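# Place bottles on ledges matching their cap colours

## Task

Put every bottle upright on the wall ledge whose label strip is the same colour as that bottle's cap, so that the bottle's entire base rests on that ledge.

## Robot and tools

Robot: two seven-joint arms, left_arm and right_arm, each ending in a two-finger gripper. All positions are in metres in one scene frame. Its origin lies on the plane z = 0, under the point halfway between the two arm bases, which sit 0.70 m above it. +z is up, +x is forward (the direction both arms face), and left_arm is on the +y side. Image left and right do not follow the arm names. Orientations are quaternions written w first (qw, qx, qy, qz). The gripper's fingers point along its own +z axis and close along its own y axis. end_effector_position is the spot between the closed finger pads, just under 1 cm behind the tips. While the fingers close from wide open, the tips move about 17 mm further along +z. Reported poses can be a few cm off, and more at long reach.

Row layout, shared by execute_actions and move: 16 numbers covering both arms. First left_arm: x, y, z, qw, qx, qy, qz, opening. Then the same 8 for right_arm. x, y, z and the quaternion give an absolute pose in the scene frame, not an offset. Opening runs from -1 (closed) to +1 (fully open, 0.145 m). A full close takes at least about 0.5 s.

execute_actions(actions, cameras): actions is a list of actions. Each action is a list of up to 15 rows, one per 1/30 s step. A short action repeats its last row until it has 15 steps. A target more than 0.6 m from the gripper's current position along any of the gripper's axes gets that action refused for both arms. If the first action fails this check, or any action is malformed, the whole call is refused. To hold an arm still, resend its last reported pose and the opening you want. To keep an orientation, resend the same target quaternion rather than the drifted reading. Sending 0 as an opening is a real command. An empty actions list returns the full state plus images. cameras takes names (cam_high, cam_low), ["all"] or []. An unknown name invalidates the call.

move(target, speed, blend, opening_speed, grip_force, blocking, cameras): drives each gripper in a straight line from its Hand target to the absolute pose in target. target is one 16-number row, or a list of up to 15 rows visited in order, all within 10 s. The 0.6 m check does not apply here. speed is the top speed in m/s, 0.002 to 1.1, default 0.25, with turns capped at twice that in rad/s. It can be one value or one per target. blend, in m, rounds off corners in a list. 0 means a full stop at each point. opening_speed is the rate of the opening command per second on the -1..1 scale, at least 0.2. grip_force is the pad force limit in N, 3 to 10, as one value or one per arm. It persists, and each scene starts at 10. blocking=false returns after about 0.5 s while the motion continues, and a new move takes over from it. Paths do not avoid obstacles or the other arm. Grippers lag behind the path and can overshoot speed, especially with the arm nearly straight. Faster contact and targets set deeper past the contact push harder. The result adds a line 'move:' with the outcome (done, off_target, moving, held, fault) and any limits (paced = the pose was clipped, held = steps were withheld). done means the arm rests within 3 mm and 2 degrees of its target. It says nothing about contact.

wait(seconds 0-10): lets time pass while the last commands stay in force. stop(): brakes a running move. zoom_image(camera, region [x0,y0,x1,y1] in pixels, at most 504x504): gives a closer view of the latest image from cam_high or cam_low. read_manual: returns only licence texts. finished_scene(scene): ends the scene for good, so call nothing after it in the same reply. Scene 1 is practice.

Results: Hand target is where the controller is steering each arm. Orientation is clipped each step to within 32 degrees of the measured one, so big turns take several actions, and they can swing the elbow. Tool commands lists the current opening commands. grip_measured is the measured opening on the -1..1 scale. To hold an object, keep commanding an opening clearly below it. Joint torques include gravity. Readings 3 and 4 wrap at ±28 N m. Calibration for cam_high and cam_low, with intrinsics and world-to-camera transforms, is given for locating objects and can be off by up to about 1 cm.

Avoid: knocking objects out of the work area, dropping bottles from a height or letting go while they are still moving, hitting fixed things hard, and any contact between the arms, including closing one gripper on the other arm's fingers. Also avoid long stretched or loaded holds that heat motors: MOTOR HOT appears at 85 °C, and at 100 °C an OVER-TEMPERATURE FAULT stops the arm for 30-60 s. Objects may get brief random pushes. The bottles must stay upright on the correct ledge after the robot lets go.

Each tool is called as name(argument=value, ...), one argument or row to a line, values as JSON.

## Session

execute_actions(
  actions=[],
)

zoom_image(
  camera="cam_high",
  region=[420, 200, 700, 420],
)

zoom_image(
  camera="cam_low",
  region=[320, 130, 620, 400],
)

Scene clock: 0.00 s.
left_arm: end_effector_position=(+0.2239, +0.1828, +0.6144) grip_measured=+1.00 end_effector_quat_wxyz=(-0.319, +0.395, -0.515, +0.691) | right_arm: end_effector_position=(+0.4009, -0.1655, +0.3728) grip_measured=+1.00 end_effector_quat_wxyz=(+0.260, +0.265, +0.837, +0.401)
Joint positions: left_arm=[-1.106 0.942 0.535 2.339 -0.48 -0.199 -0.367 0.145] | right_arm=[0.583 0.619 -0.841 0.925 -1.182 -0.496 -0.047 0.145]
Joint velocities: within noise
Joint torques (N m): no reading
Motor temperatures (°C): left_arm=[21 21 23 20 21 24 21] | right_arm=[20 22 21 19 20 19 21]
Hand target: left_arm +0.2239, +0.1828, +0.6144; -0.319, +0.395, -0.515, +0.691 | right_arm +0.4009, -0.1655, +0.3728; +0.260, +0.265, +0.837, +0.401
Tool commands: left_gripper/opening=+1.0 right_gripper/opening=+1.0

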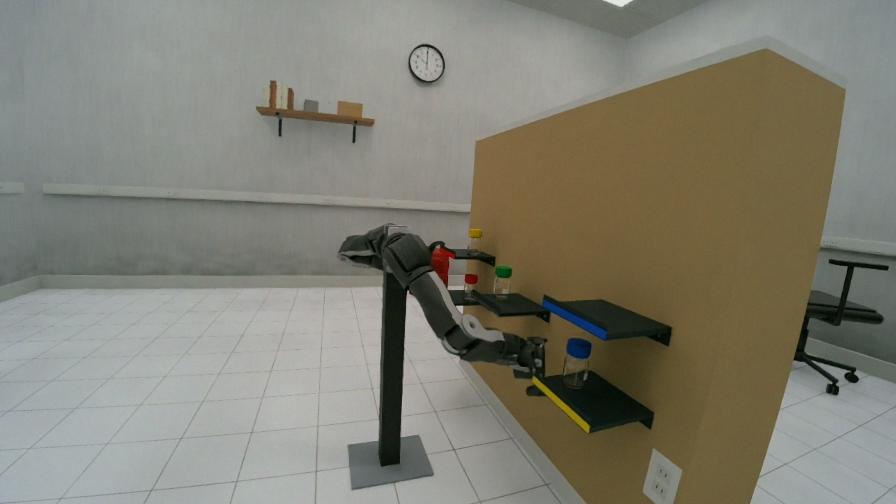

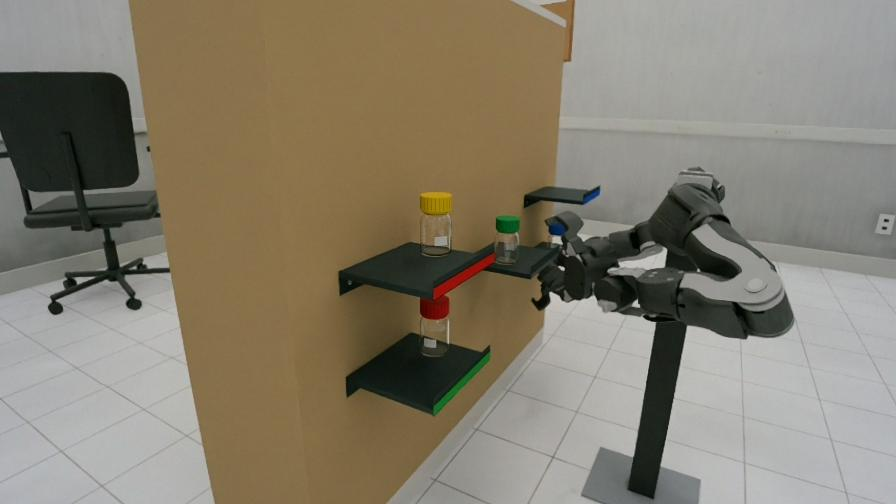

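Scaled by 1.800 from the camera's 896x504 image, which has a finer 1280x720 frame.

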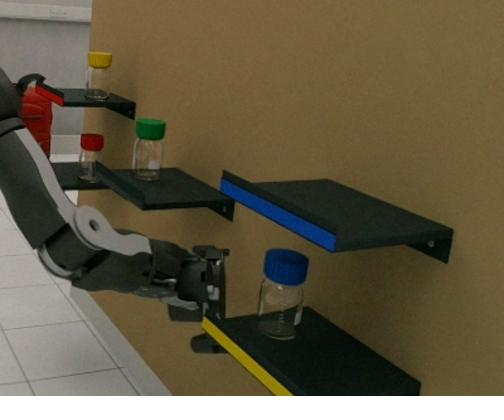

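Scaled by 1.680 from the camera's 896x504 image, which has a finer 1280x720 frame.

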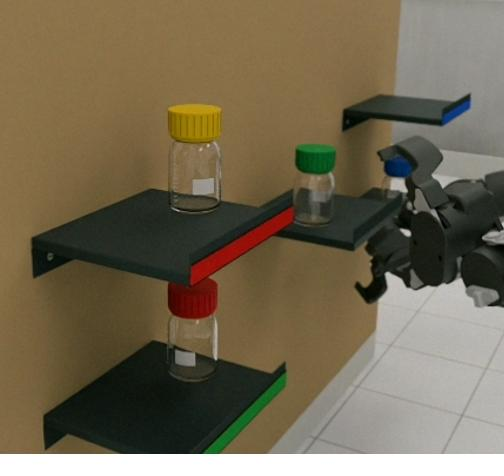

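move(
  target=[
    [0.23,0.2,0.58,-0.0616,0.7044,0.0616,0.7044,1,0.25,-0.17,0.40,0.0616,0.7044,-0.0616,0.7044,1],
    [0.25,0.32,0.505,-0.0616,0.7044,0.0616,0.7044,1,0.25,-0.335,0.505,0.0616,0.7044,-0.0616,0.7044,1],
  ],
  blend=[0.03,0],
  cameras=["all"],
)

Scene clock: 64.27 s.
left_arm: end_effector_position=(+0.2498, +0.3203, +0.5055) grip_measured=+1.00 end_effector_quat_wxyz=(-0.063, +0.704, +0.063, +0.705) | right_arm: end_effector_position=(+0.2498, -0.3365, +0.5074) grip_measured=+1.00 end_effector_quat_wxyz=(+0.065, +0.701, -0.063, +0.707)
Joint positions: left_arm=[-0.688 0.53 0.366 1.91 0.649 -0.209 -0.053 0.145] | right_arm=[-0.701 0.584 0.394 1.861 0.711 -0.244 -0.028 0.145]
Joint torques (N m): left_arm=[0.51 4.1 1.59 3.92 0.17 -0.68 0.23] | right_arm=[0.3 4.42 1.72 3.06 0.16 -0.33 0.16]
Hand target: left_arm +0.2500, +0.3200, +0.5050; -0.062, +0.704, +0.062, +0.704 | right_arm +0.2500, -0.3350, +0.5051; +0.062, +0.704, -0.062, +0.704
Off the commanded pose: left_arm 0.001 m, 0 deg | right_arm 0.003 m, 1 deg.
move: done

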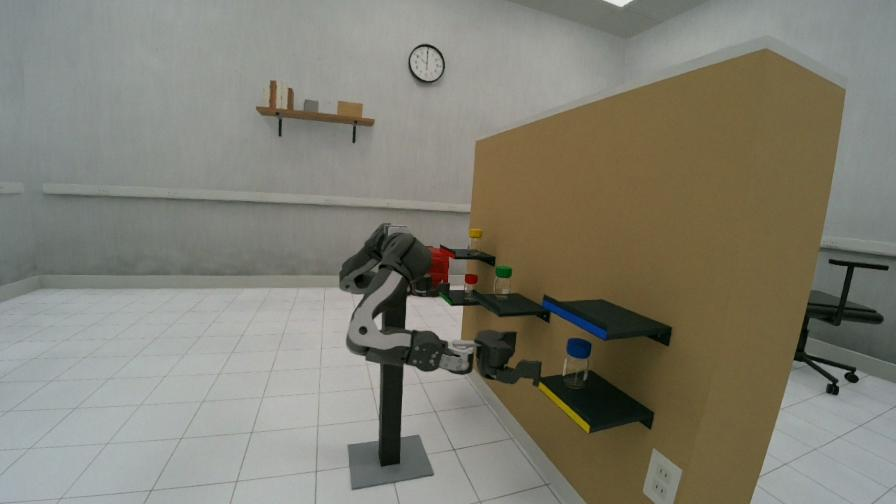

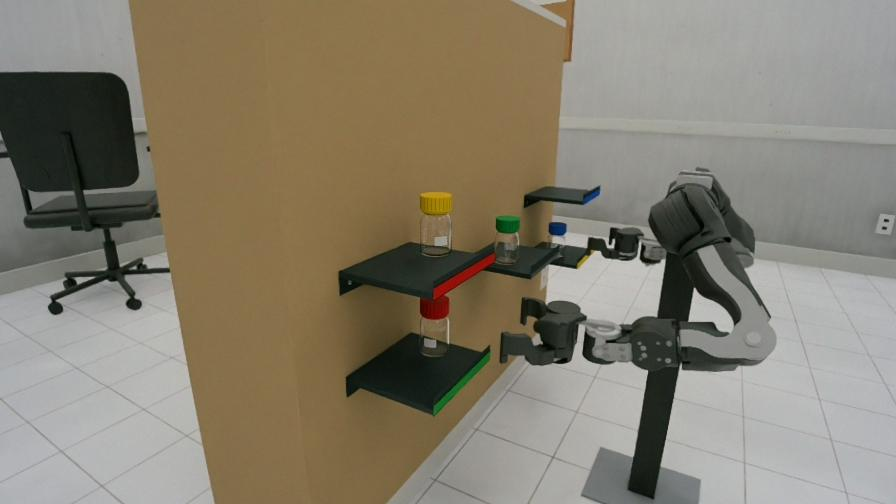

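move(
  target=[
    [0.384,0.339,0.503,-0.0616,0.7044,0.0616,0.7044,1,0.384,-0.354,0.503,0.0616,0.7044,-0.0616,0.7044,1],
    [0.386,0.339,0.474,-0.0616,0.7044,0.0616,0.7044,1,0.386,-0.354,0.474,0.0616,0.7044,-0.0616,0.7044,1],
  ],
  speed=[0.2,0.08],
  cameras=["all"],
)

zoom_image(
  camera="cam_high",
  region=[480, 280, 680, 440],
)

zoom_image(
  camera="cam_low",
  region=[320, 180, 620, 430],
)

Scene clock: 73.93 s.
left_arm: end_effector_position=(+0.3879, +0.3413, +0.4850) grip_measured=+1.00 end_effector_quat_wxyz=(-0.065, +0.693, +0.062, +0.716) | right_arm: end_effector_position=(+0.3874, -0.3577, +0.4832) grip_measured=+1.00 end_effector_quat_wxyz=(+0.067, +0.696, -0.062, +0.713)
Joint positions: left_arm=[0.094 0.596 -0.01 1.264 0.603 -0.198 -0.016 0.145] | right_arm=[0.11 0.638 -0.017 1.205 0.646 -0.219 0.021 0.145]
Joint torques (N m): left_arm=[3.78 4.15 0.14 2.5 0.15 -0.33 0.2] | right_arm=[2.78 3.94 0.64 2.19 0.17 -0.27 0.2]
Hand target: left_arm +0.3858, +0.3390, +0.4741; -0.062, +0.704, +0.062, +0.704 | right_arm +0.3859, -0.3539, +0.4741; +0.062, +0.704, -0.061, +0.704
Off the commanded pose: left_arm 0.011 m, 2 deg | right_arm 0.010 m, 2 deg.
move: off_target (left_arm, right_arm)

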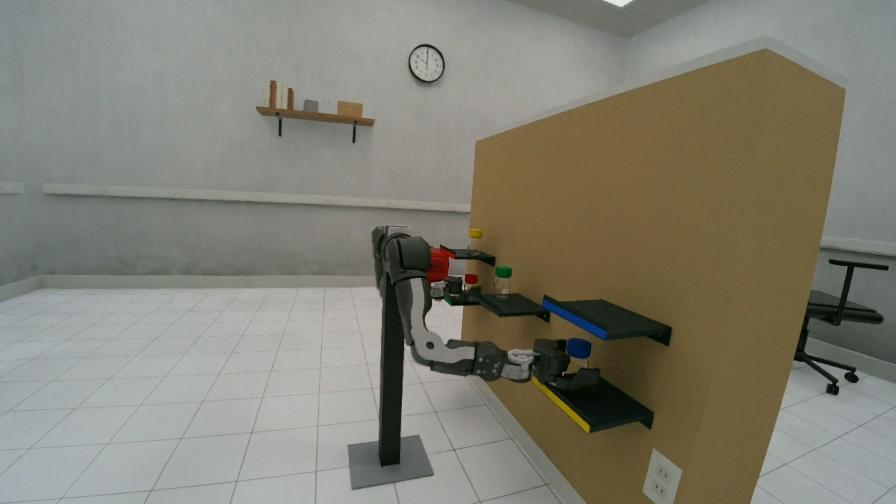

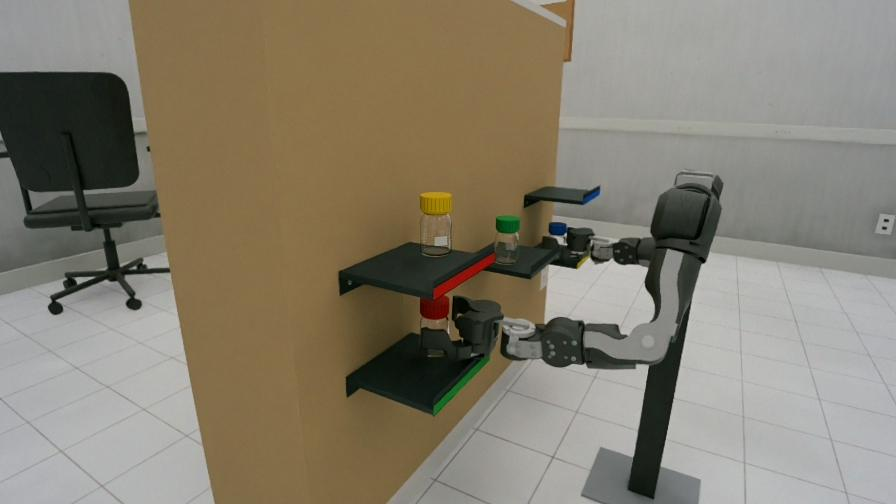

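Scaled by 2.520 from the camera's 896x504 image, which has a finer 1280x720 frame.

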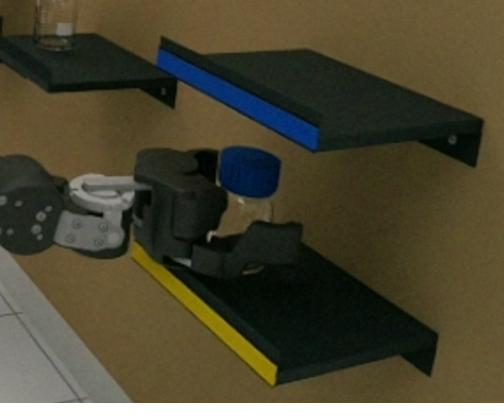

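Scaled by 1.680 from the camera's 896x504 image, which has a finer 1280x720 frame.

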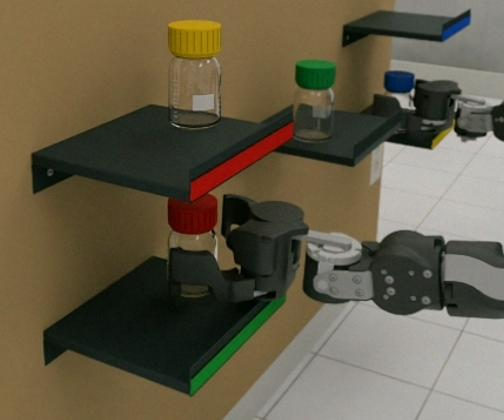

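move(
  target=[
    [0.388,0.341,0.489,-0.0616,0.7044,0.0616,0.7044,1,0.387,-0.356,0.487,0.0616,0.7044,-0.0616,0.7044,1],
    [0.388,0.341,0.489,-0.0616,0.7044,0.0616,0.7044,-0.8,0.387,-0.356,0.487,0.0616,0.7044,-0.0616,0.7044,-0.8],
  ],
  opening_speed=2,
  cameras=["all"],
)

zoom_image(
  camera="cam_high",
  region=[480, 280, 680, 440],
)

zoom_image(
  camera="cam_low",
  region=[320, 180, 620, 430],
)

Scene clock: 84.37 s.
left_arm: end_effector_position=(+0.3884, +0.3407, +0.4892) grip_measured=-0.25 end_effector_quat_wxyz=(-0.061, +0.704, +0.061, +0.705) | right_arm: end_effector_position=(+0.3875, -0.3542, +0.4865) grip_measured=-0.40 end_effector_quat_wxyz=(+0.060, +0.704, -0.059, +0.705)
Joint positions: left_arm=[0.088 0.614 -0.003 1.303 0.618 -0.134 -0.02 0.057] | right_arm=[0.099 0.654 -0.016 1.244 0.663 -0.171 0.019 0.046]
Joint torques (N m): left_arm=[5.42 5.21 1.96 5.12 0.15 -0.59 0.02] | right_arm=[3.68 6.08 3.49 3.95 0.18 -0.35 -0.14]
Hand target: left_arm +0.3880, +0.3410, +0.4891; -0.061, +0.704, +0.062, +0.705 | right_arm +0.3870, -0.3560, +0.4870; +0.062, +0.704, -0.061, +0.704
Off the commanded pose: left_arm 0.001 m, 0 deg | right_arm 0.002 m, 0 deg.
move: done

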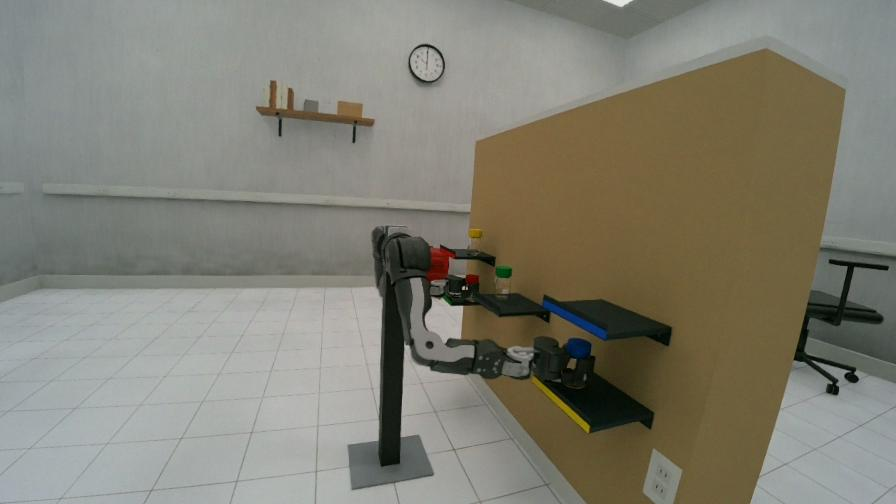

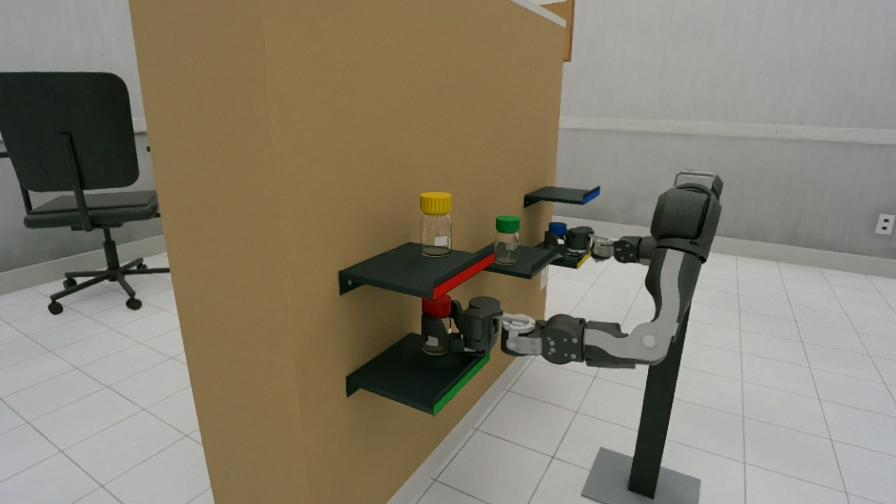

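Scaled by 2.520 from the camera's 896x504 image, which has a finer 1280x720 frame.

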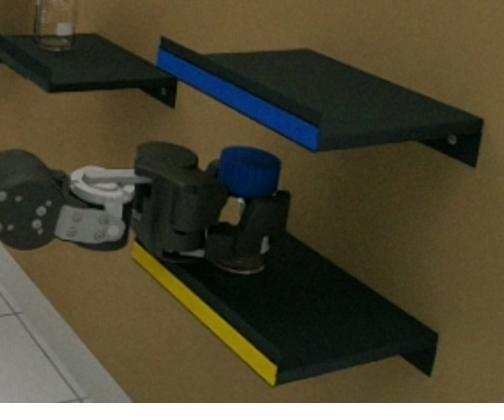

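Scaled by 1.680 from the camera's 896x504 image, which has a finer 1280x720 frame.

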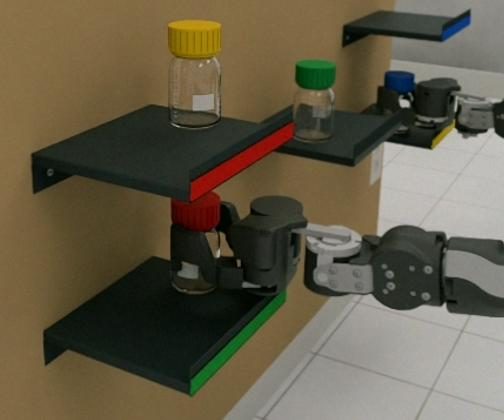

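move(
  target=[
    [0.388,0.341,0.489,-0.0616,0.7044,0.0616,0.7044,-0.8,0.387,-0.356,0.487,0.0616,0.7044,-0.0616,0.7044,0.2],
    [0.388,0.341,0.489,-0.0616,0.7044,0.0616,0.7044,-0.8,0.404,-0.359,0.487,0.0616,0.7044,-0.0616,0.7044,0.2],
    [0.388,0.341,0.489,-0.0616,0.7044,0.0616,0.7044,-0.8,0.404,-0.359,0.487,0.0616,0.7044,-0.0616,0.7044,-0.8],
  ],
  opening_speed=2,
  speed=0.1,
  cameras=["all"],
)

zoom_image(
  camera="cam_high",
  region=[480, 280, 680, 440],
)

Scene clock: 99.70 s.
left_arm: end_effector_position=(+0.3884, +0.3407, +0.4892) grip_measured=-0.25 end_effector_quat_wxyz=(-0.061, +0.704, +0.061, +0.705) | right_arm: end_effector_position=(+0.4038, -0.3609, +0.4889) grip_measured=-0.37 end_effector_quat_wxyz=(+0.064, +0.703, -0.064, +0.705)
Joint positions: left_arm=[0.088 0.614 -0.003 1.303 0.618 -0.134 -0.02 0.057] | right_arm=[0.201 0.647 -0.052 1.147 0.655 -0.171 0.034 0.047]
Joint torques (N m): left_arm=[5.39 5.24 1.96 5.11 0.15 -0.59 0.03] | right_arm=[4.63 5.05 1.68 3.03 0.1 -0.51 0.16]
Hand target: left_arm +0.3880, +0.3410, +0.4891; -0.061, +0.704, +0.062, +0.705 | right_arm +0.4040, -0.3590, +0.4870; +0.062, +0.704, -0.062, +0.704
Off the commanded pose: left_arm 0.001 m, 0 deg | right_arm 0.003 m, 0 deg.
move: done

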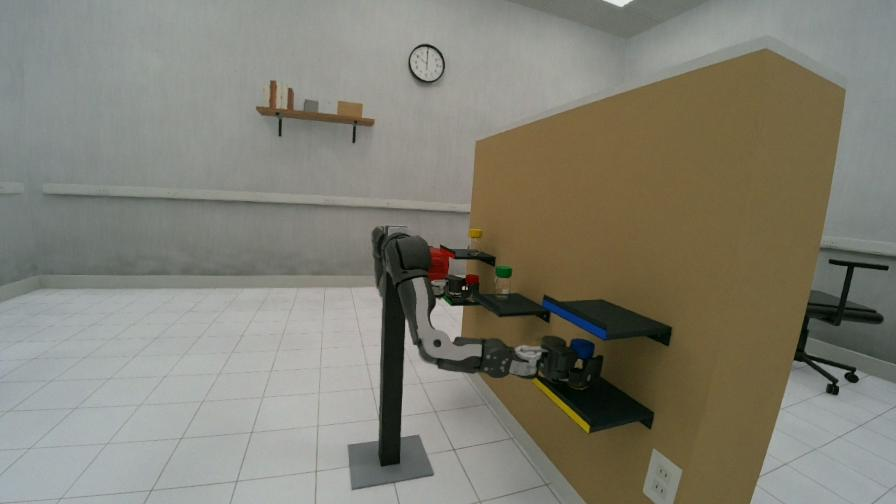

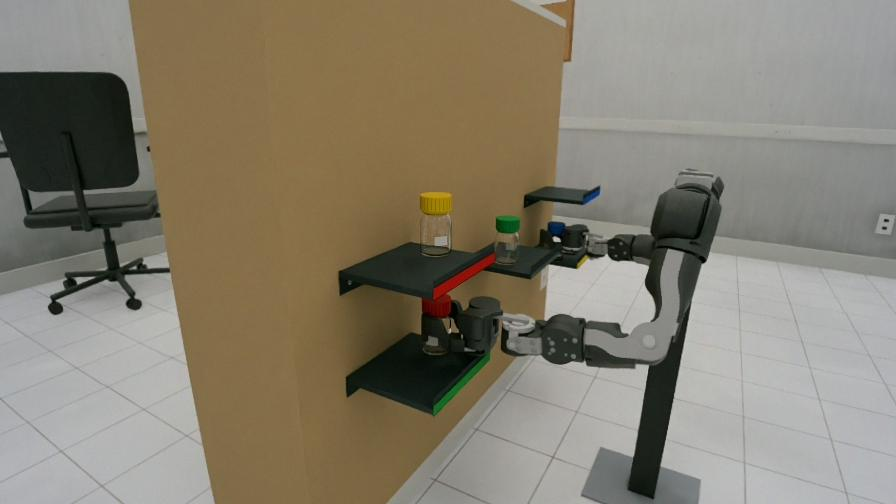

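Scaled by 2.520 from the camera's 896x504 image, which has a finer 1280x720 frame.

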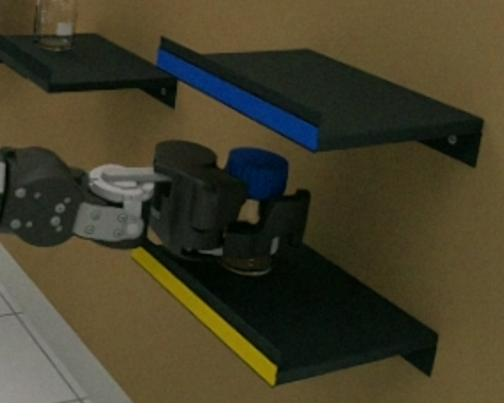

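move(
  target=[0.386,0.341,0.538,-0.0616,0.7044,0.0616,0.7044,-0.8,0.40,-0.358,0.538,0.0616,0.7044,-0.0616,0.7044,-0.8],
  speed=0.1,
  cameras=["all"],
)

zoom_image(
  camera="cam_high",
  region=[480, 280, 680, 440],
)

zoom_image(
  camera="cam_low",
  region=[320, 180, 620, 430],
)

Scene clock: 110.60 s.
left_arm: end_effector_position=(+0.3863, +0.3404, +0.5366) grip_measured=-0.25 end_effector_quat_wxyz=(-0.061, +0.707, +0.059, +0.702) | right_arm: end_effector_position=(+0.4001, -0.3567, +0.5367) grip_measured=-0.37 end_effector_quat_wxyz=(+0.060, +0.707, -0.058, +0.703)
Joint positions: left_arm=[0.063 0.674 0.078 1.505 0.663 0.067 -0.067 0.057] | right_arm=[0.153 0.726 0.014 1.377 0.709 0.022 -0.029 0.047]
Joint torques (N m): left_arm=[5.53 4.97 2.56 4.97 0.1 -0.79 -0.01] | right_arm=[4.5 5.53 3.77 3.45 0.15 -0.53 -0.12]
Hand target: left_arm +0.3860, +0.3411, +0.5380; -0.062, +0.704, +0.062, +0.704 | right_arm +0.4000, -0.3581, +0.5380; +0.062, +0.704, -0.061, +0.704
Off the commanded pose: left_arm 0.002 m, 1 deg | right_arm 0.002 m, 1 deg.
move: done

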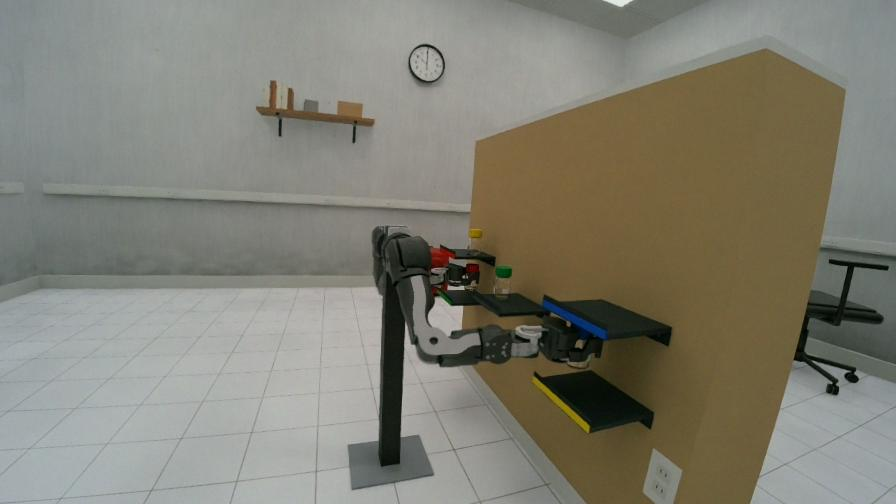

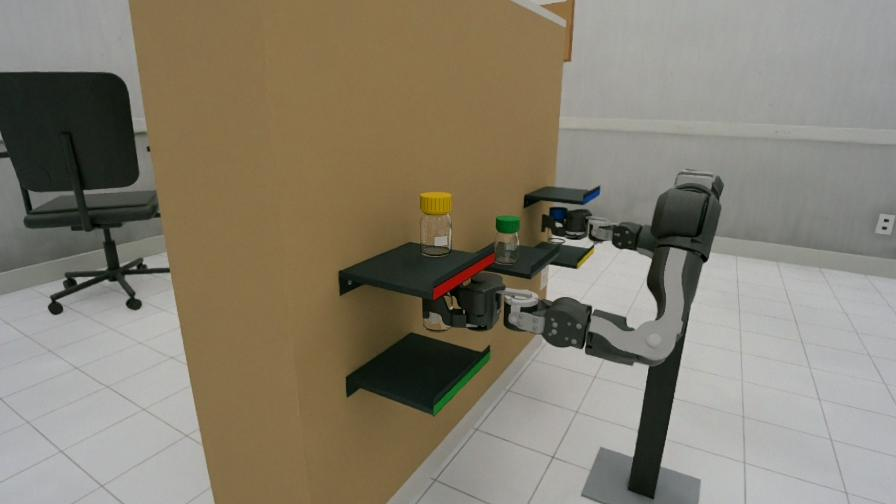

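Scaled by 2.520 from the camera's 896x504 image, which has a finer 1280x720 frame.

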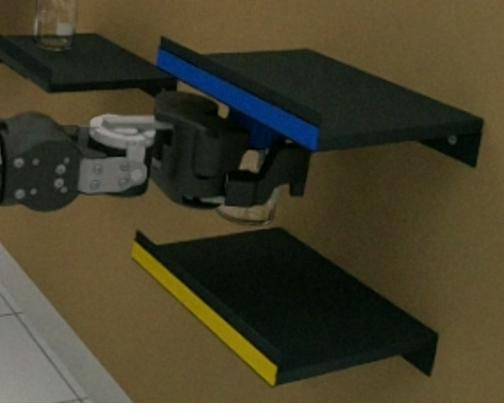

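Scaled by 1.680 from the camera's 896x504 image, which has a finer 1280x720 frame.

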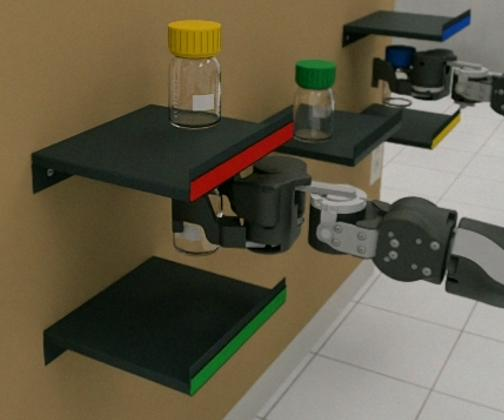

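move(
  target=[
    [0.24,0.345,0.54,-0.0616,0.7044,0.0616,0.7044,-0.8,0.24,-0.335,0.54,0.0616,0.7044,-0.0616,0.7044,-0.8],
    [0.24,0.42,0.745,-0.0616,0.7044,0.0616,0.7044,-0.8,0.24,-0.38,0.745,0.0616,0.7044,-0.0616,0.7044,-0.8],
    [0.26,0.445,0.745,-0.0616,0.7044,0.0616,0.7044,-0.8,0.26,-0.385,0.745,0.0616,0.7044,-0.0616,0.7044,-0.8],
  ],
  speed=0.2,
  blend=[0.015,0.01,0],
  cameras=["all"],
)

zoom_image(
  camera="cam_high",
  region=[440, 200, 680, 380],
)

zoom_image(
  camera="cam_low",
  region=[320, 130, 620, 400],
)

Scene clock: 130.30 s.
left_arm: end_effector_position=(+0.2592, +0.4468, +0.7429) grip_measured=-0.25 end_effector_quat_wxyz=(-0.063, +0.708, +0.066, +0.700) | right_arm: end_effector_position=(+0.2599, -0.3844, +0.7439) grip_measured=-0.37 end_effector_quat_wxyz=(+0.060, +0.708, -0.060, +0.701)
Joint positions: left_arm=[-0.837 1.11 1.429 1.713 1.304 0.566 0.188 0.057] | right_arm=[-0.798 1.058 1.395 2.023 1.447 0.622 -0.104 0.047]
Joint torques (N m): left_arm=[2.07 6.24 2.56 1.77 0.21 -0.95 0.23] | right_arm=[1.15 4.95 2.7 0.9 -0.01 -0.76 -0.15]
Hand target: left_arm +0.2600, +0.4451, +0.7450; -0.062, +0.704, +0.062, +0.704 | right_arm +0.2600, -0.3850, +0.7450; +0.062, +0.705, -0.062, +0.704
Off the commanded pose: left_arm 0.003 m, 1 deg | right_arm 0.001 m, 1 deg.
move: done

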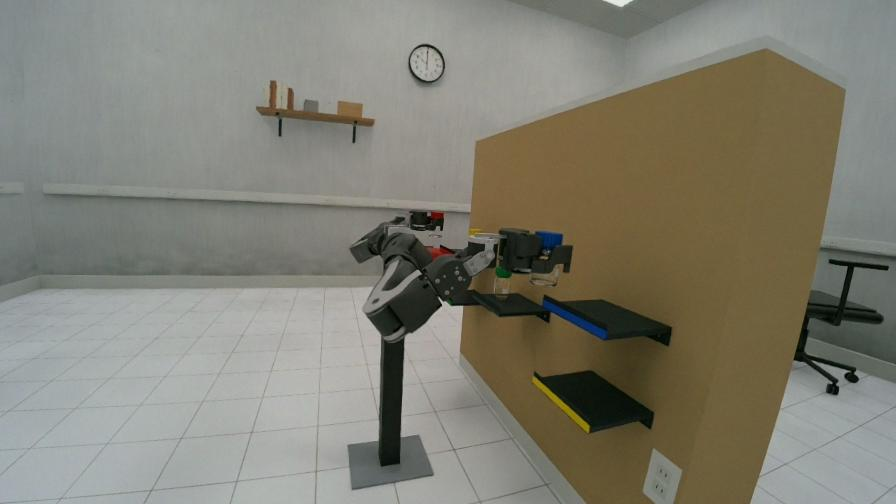

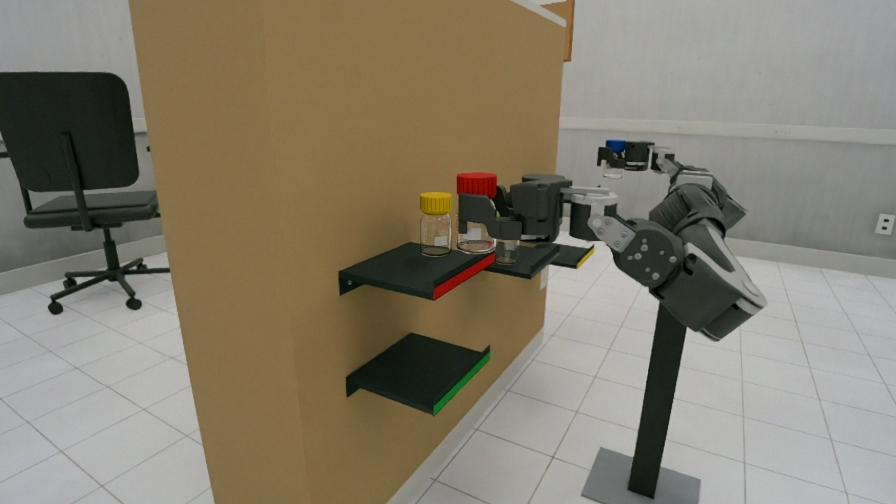

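Scaled by 2.100 from the camera's 896x504 image, which has a finer 1280x720 frame.

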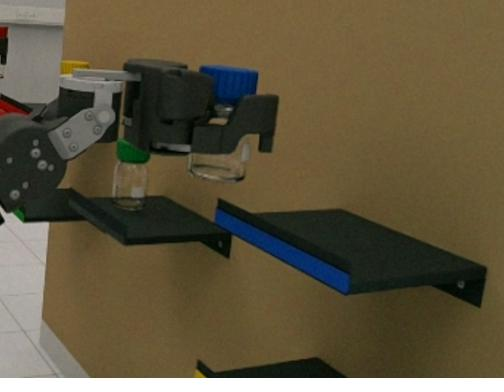

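Scaled by 1.680 from the camera's 896x504 image, which has a finer 1280x720 frame.

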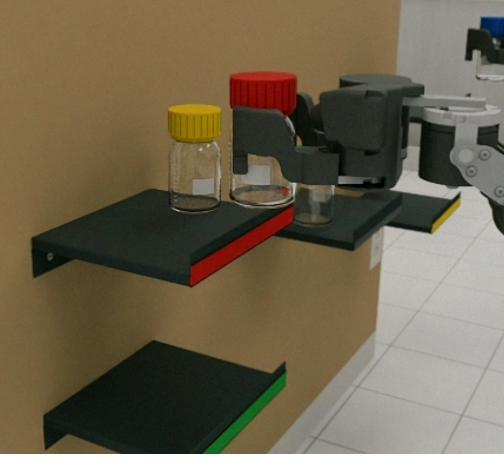

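move(
  target=[
    [0.26,0.446,0.758,-0.0616,0.7044,0.0616,0.7044,-0.8,0.26,-0.385,0.758,0.0616,0.7044,-0.0616,0.7044,-0.8],
    [0.388,0.446,0.758,-0.0616,0.7044,0.0616,0.7044,-0.8,0.388,-0.395,0.758,0.0616,0.7044,-0.0616,0.7044,-0.8],
    [0.388,0.446,0.703,-0.0616,0.7044,0.0616,0.7044,-0.8,0.388,-0.395,0.703,0.0616,0.7044,-0.0616,0.7044,-0.8],
    [0.388,0.446,0.690,-0.0616,0.7044,0.0616,0.7044,-0.8,0.388,-0.395,0.690,0.0616,0.7044,-0.0616,0.7044,-0.8],
  ],
  speed=[0.1,0.15,0.1,0.03],
  blend=[0.004,0.005,0.003,0],
  cameras=["all"],
)

zoom_image(
  camera="cam_high",
  region=[440, 200, 680, 380],
)

zoom_image(
  camera="cam_low",
  region=[320, 130, 620, 400],
)

Scene clock: 147.37 s.
left_arm: end_effector_position=(+0.3885, +0.4448, +0.6902) grip_measured=-0.25 end_effector_quat_wxyz=(-0.062, +0.708, +0.057, +0.702) | right_arm: end_effector_position=(+0.3879, -0.3946, +0.6903) grip_measured=-0.38 end_effector_quat_wxyz=(+0.070, +0.706, -0.051, +0.703)
Joint positions: left_arm=[-1.407 1.646 1.367 1.29 1.585 -0.028 0.038 0.057] | right_arm=[-1.311 1.624 1.268 1.549 1.559 -0.036 -0.2 0.047]
Joint torques (N m): left_arm=[4.97 1.41 3.18 0.29 0.21 -0.97 -0.06] | right_arm=[3.65 2.41 4.19 0.51 0.01 -0.75 -0.16]
Hand target: left_arm +0.3880, +0.4460, +0.6900; -0.065, +0.706, +0.059, +0.703 | right_arm +0.3879, -0.3950, +0.6899; +0.070, +0.704, -0.052, +0.705
Off the commanded pose: left_arm 0.001 m, 1 deg | right_arm 0.000 m, 2 deg.
joint sent to its limit (left arm) — joint 1 (shoulder pitch), lower limit; joint 5 (forearm roll), upper limit. The joint targets still meet the commanded pose.
joint sent to its limit (right arm) — joint 1 (shoulder pitch), lower limit; joint 5 (forearm roll), upper limit. The joint targets still meet the commanded pose.
move: done

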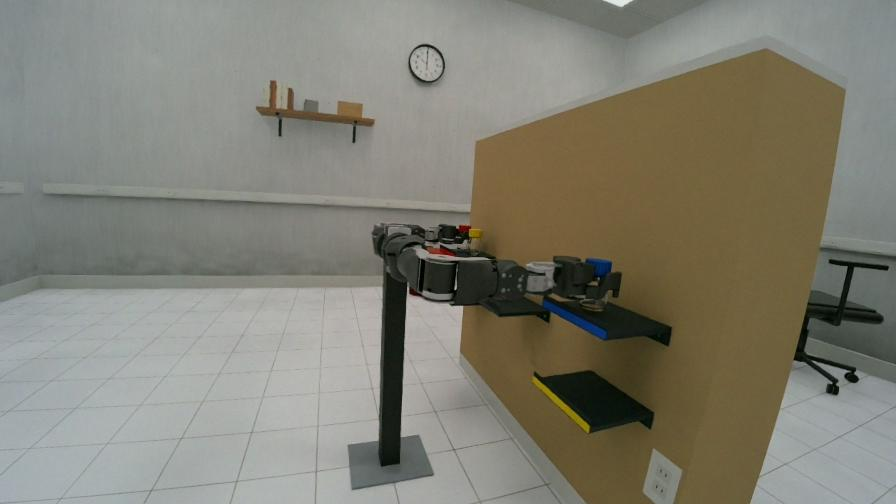

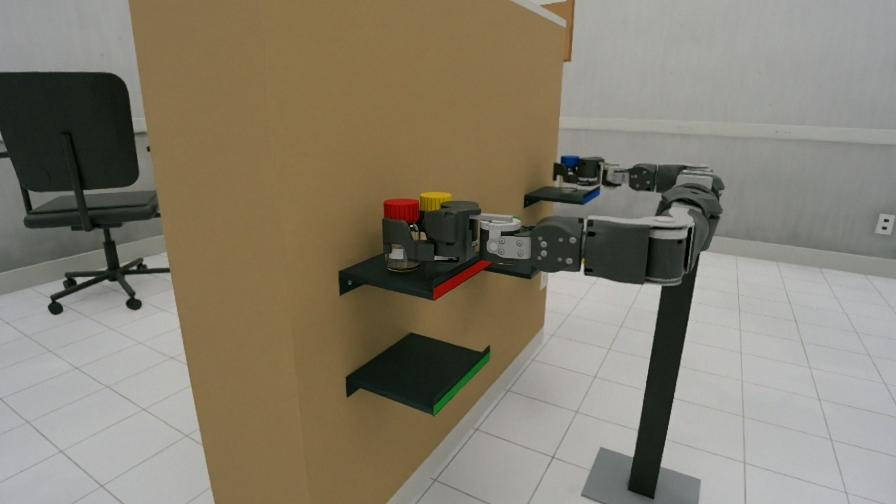

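Scaled by 2.100 from the camera's 896x504 image, which has a finer 1280x720 frame.

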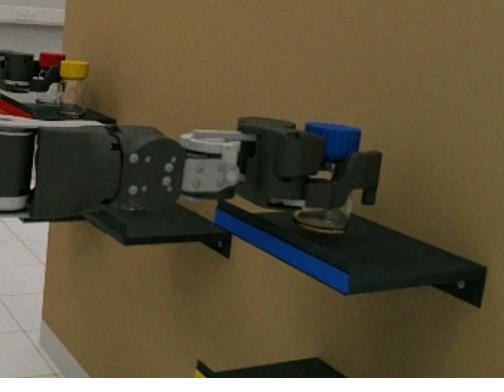

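Scaled by 1.680 from the camera's 896x504 image, which has a finer 1280x720 frame.

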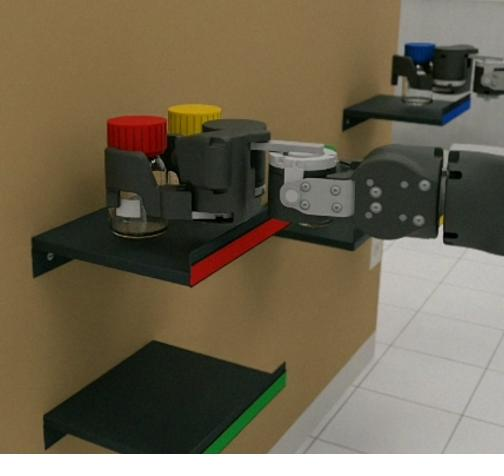

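move(
  target=[0.388,0.446,0.679,-0.065,0.706,0.059,0.703,-0.8,0.388,-0.395,0.679,0.07,0.704,-0.052,0.705,-0.8],
  speed=0.03,
  cameras=["cam_high","cam_low"],
)

zoom_image(
  camera="cam_high",
  region=[540, 230, 680, 350],
)

zoom_image(
  camera="cam_low",
  region=[320, 160, 520, 320],
)

Scene clock: 156.83 s.
left_arm: end_effector_position=(+0.3879, +0.4454, +0.6840) grip_measured=-0.25 end_effector_quat_wxyz=(-0.068, +0.702, +0.053, +0.707) | right_arm: end_effector_position=(+0.3879, -0.3945, +0.6820) grip_measured=-0.38 end_effector_quat_wxyz=(+0.069, +0.702, -0.050, +0.707)
Joint positions: left_arm=[-1.407 1.646 1.324 1.29 1.587 -0.087 0.036 0.057] | right_arm=[-1.311 1.626 1.221 1.547 1.559 -0.094 -0.2 0.047]
Joint torques (N m): left_arm=[4.97 1.99 2.06 0.2 0.13 -0.46 -0.11] | right_arm=[3.68 2.57 3.17 0.23 0.02 -0.54 -0.18]
Hand target: left_arm +0.3879, +0.4460, +0.6791; -0.070, +0.708, +0.055, +0.701 | right_arm +0.3880, -0.3949, +0.6790; +0.071, +0.704, -0.051, +0.705
Off the commanded pose: left_arm 0.005 m, 1 deg | right_arm 0.003 m, 0 deg.
joint read past its limit (left arm) — joint 5 (forearm roll), upper limit.
joint sent to its limit (left arm) — joint 1 (shoulder pitch), lower limit; joint 5 (forearm roll), upper limit. The joint targets still meet the commanded pose.
joint sent to its limit (right arm) — joint 1 (shoulder pitch), lower limit; joint 5 (forearm roll), upper limit. The joint targets still meet the commanded pose.
move: off_target (left_arm)

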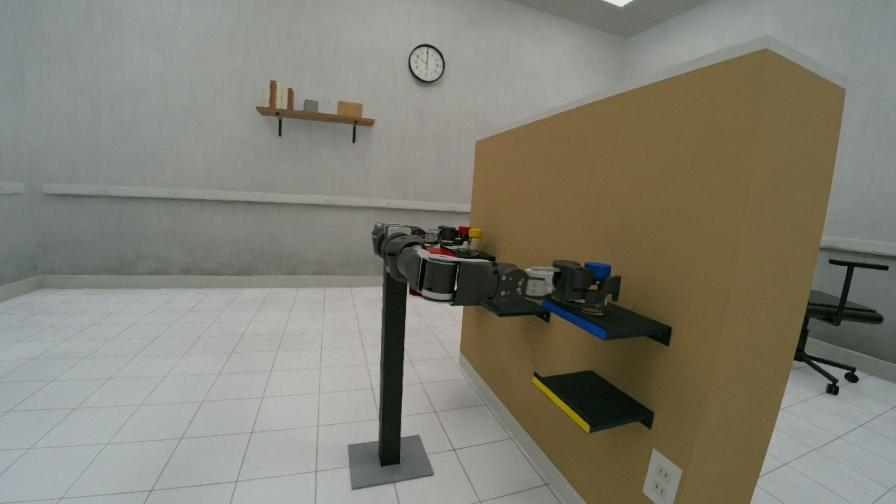

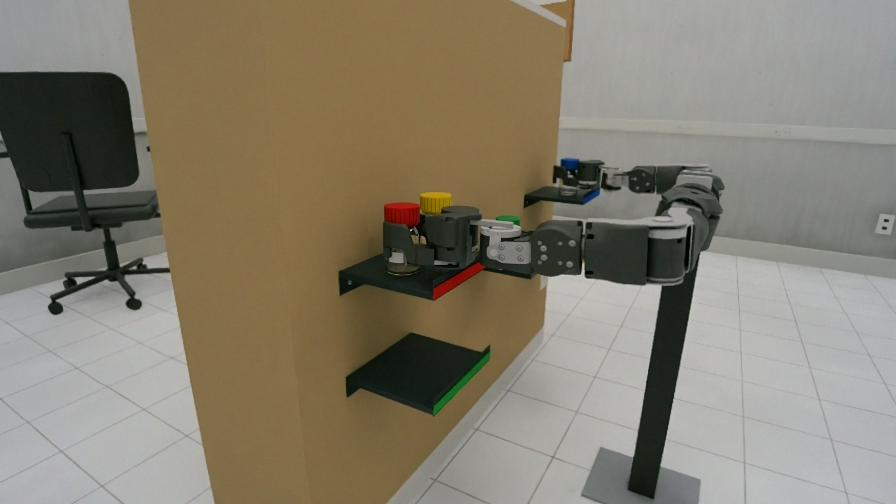

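Scaled by 3.600 from the camera's 896x504 image, which has a finer 1280x720 frame.

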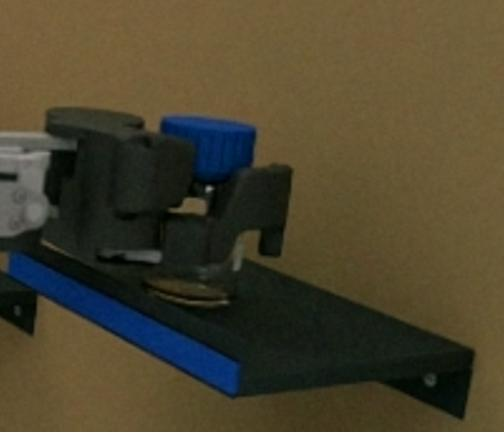

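Scaled by 2.520 from the camera's 896x504 image, which has a finer 1280x720 frame.

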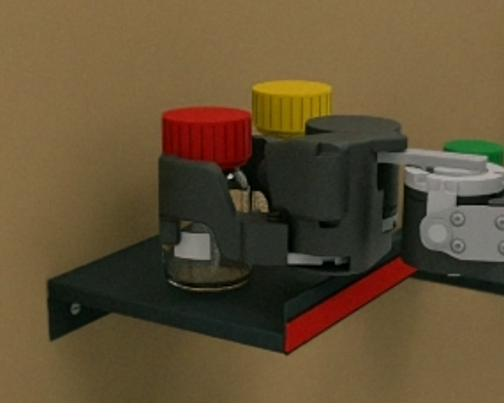

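move(
  target=[
    [0.388,0.446,0.682,-0.065,0.706,0.059,0.703,0.1,0.388,-0.395,0.68,0.07,0.704,-0.052,0.705,0.15],
    [0.25,0.42,0.70,-0.0616,0.7044,0.0616,0.7044,0.1,0.25,-0.375,0.70,0.0616,0.7044,-0.0616,0.7044,0.15],
  ],
  speed=0.12,
  opening_speed=0.7,
  cameras=["all"],
)

zoom_image(
  camera="cam_high",
  region=[440, 200, 680, 380],
)

zoom_image(
  camera="cam_low",
  region=[320, 130, 620, 400],
)

Scene clock: 178.57 s.
left_arm: end_effector_position=(+0.2497, +0.4212, +0.7001) grip_measured=+0.10 end_effector_quat_wxyz=(-0.064, +0.703, +0.064, +0.705) | right_arm: end_effector_position=(+0.2499, -0.3757, +0.6994) grip_measured=+0.15 end_effector_quat_wxyz=(+0.063, +0.704, -0.063, +0.705)
Joint positions: left_arm=[-1.377 0.99 1.502 1.896 1.499 0.12 0.075 0.083] | right_arm=[-1.273 0.949 1.442 2.123 1.483 0.186 -0.112 0.087]
Joint torques (N m): left_arm=[0.22 1.83 3.66 0.81 0.23 -0.52 0.22] | right_arm=[0.12 2.12 4.86 0.65 0.13 -0.3 0.18]
Hand target: left_arm +0.2500, +0.4201, +0.7000; -0.062, +0.704, +0.062, +0.704 | right_arm +0.2500, -0.3750, +0.6999; +0.062, +0.705, -0.062, +0.704
Off the commanded pose: left_arm 0.001 m, 0 deg | right_arm 0.001 m, 0 deg.
move: done

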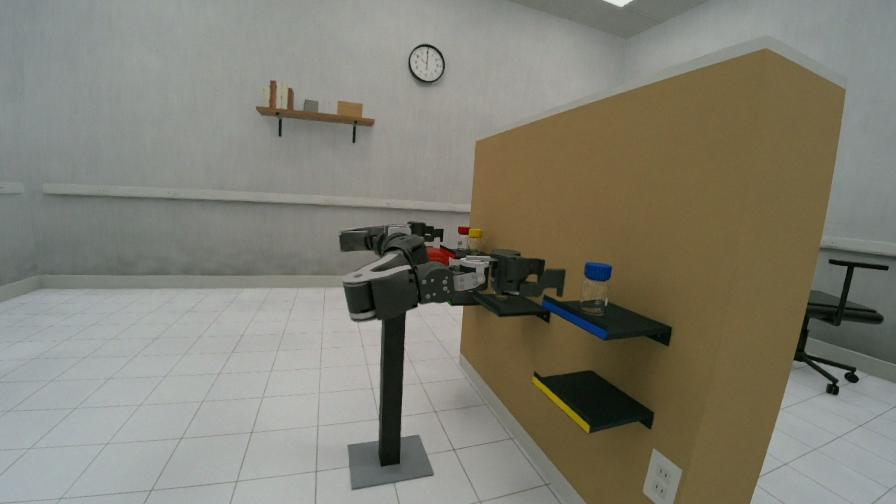

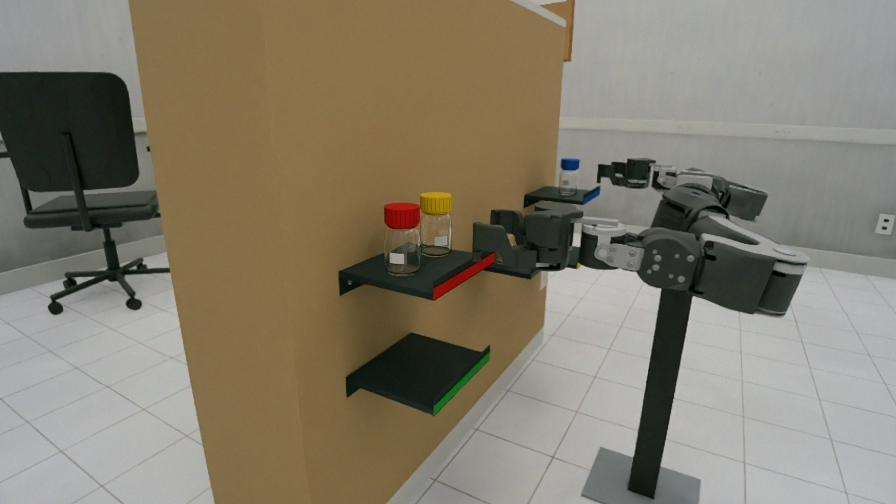

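Scaled by 2.100 from the camera's 896x504 image, which has a finer 1280x720 frame.

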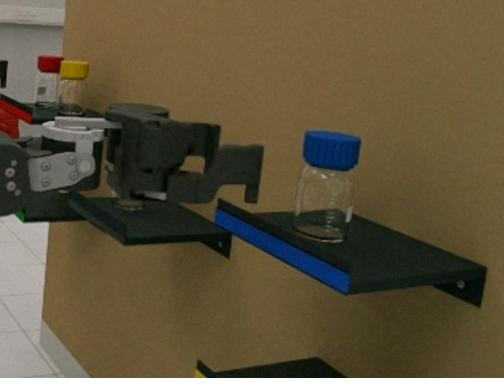

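Scaled by 1.680 from the camera's 896x504 image, which has a finer 1280x720 frame.

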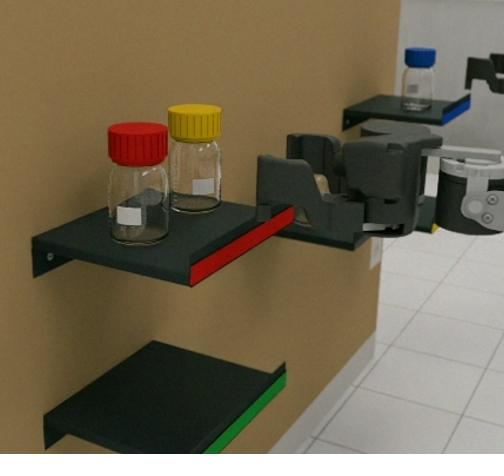

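move(
  target=[
    [0.24,0.25,0.55,-0.0616,0.7044,0.0616,0.7044,1,0.24,-0.34,0.60,0.0616,0.7044,-0.0616,0.7044,1],
    [0.25,0.06,0.60,-0.0,0.7071,0.0,0.7071,1,0.25,-0.32,0.505,0.0616,0.7044,-0.0616,0.7044,1],
  ],
  blend=[0.03,0],
  cameras=["all"],
)

Scene clock: 190.13 s.
left_arm: end_effector_position=(+0.2497, +0.0594, +0.6020) grip_measured=+1.00 end_effector_quat_wxyz=(+0.005, +0.705, +0.000, +0.709) | right_arm: end_effector_position=(+0.2503, -0.3201, +0.5053) grip_measured=+1.00 end_effector_quat_wxyz=(+0.062, +0.705, -0.061, +0.704)
Joint positions: left_arm=[-0.027 0.301 -0.919 2.396 0.185 0.55 -1.037 0.145] | right_arm=[-0.805 0.844 0.203 1.908 0.8 -0.426 -0.308 0.145]
Joint torques (N m): left_arm=[1.91 -0.75 0.23 3.56 -0.3 -0.27 -0.01] | right_arm=[0.49 3.36 2.63 2.71 -0.13 -0.53 0.01]
Hand target: left_arm +0.2500, +0.0600, +0.6000; +0.000, +0.707, +0.000, +0.707 | right_arm +0.2500, -0.3200, +0.5050; +0.062, +0.704, -0.062, +0.704
Off the commanded pose: left_arm 0.002 m, 1 deg | right_arm 0.000 m, 0 deg.
move: done

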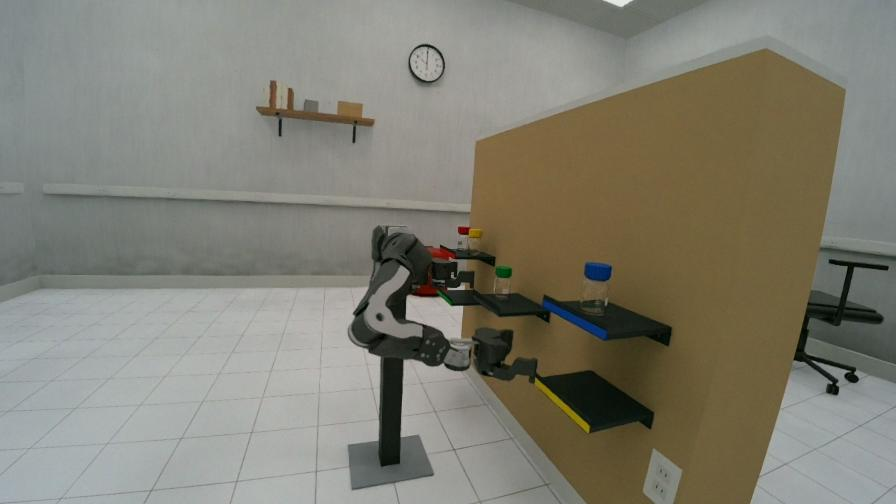

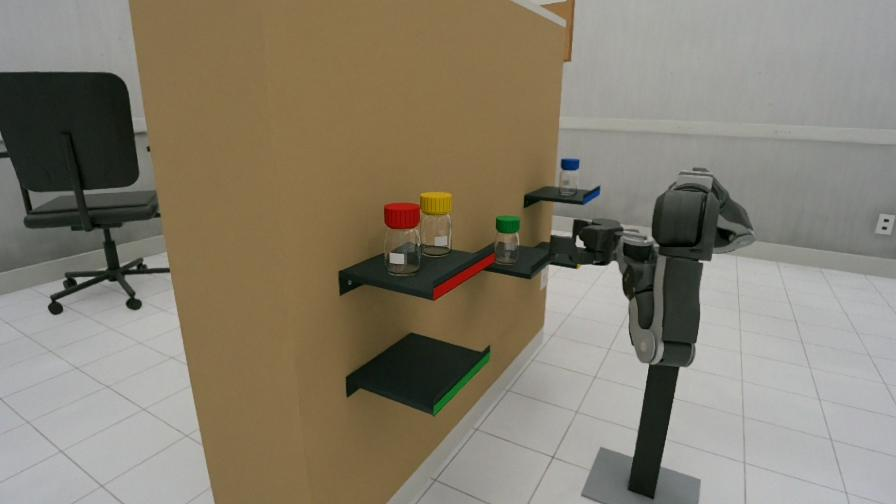

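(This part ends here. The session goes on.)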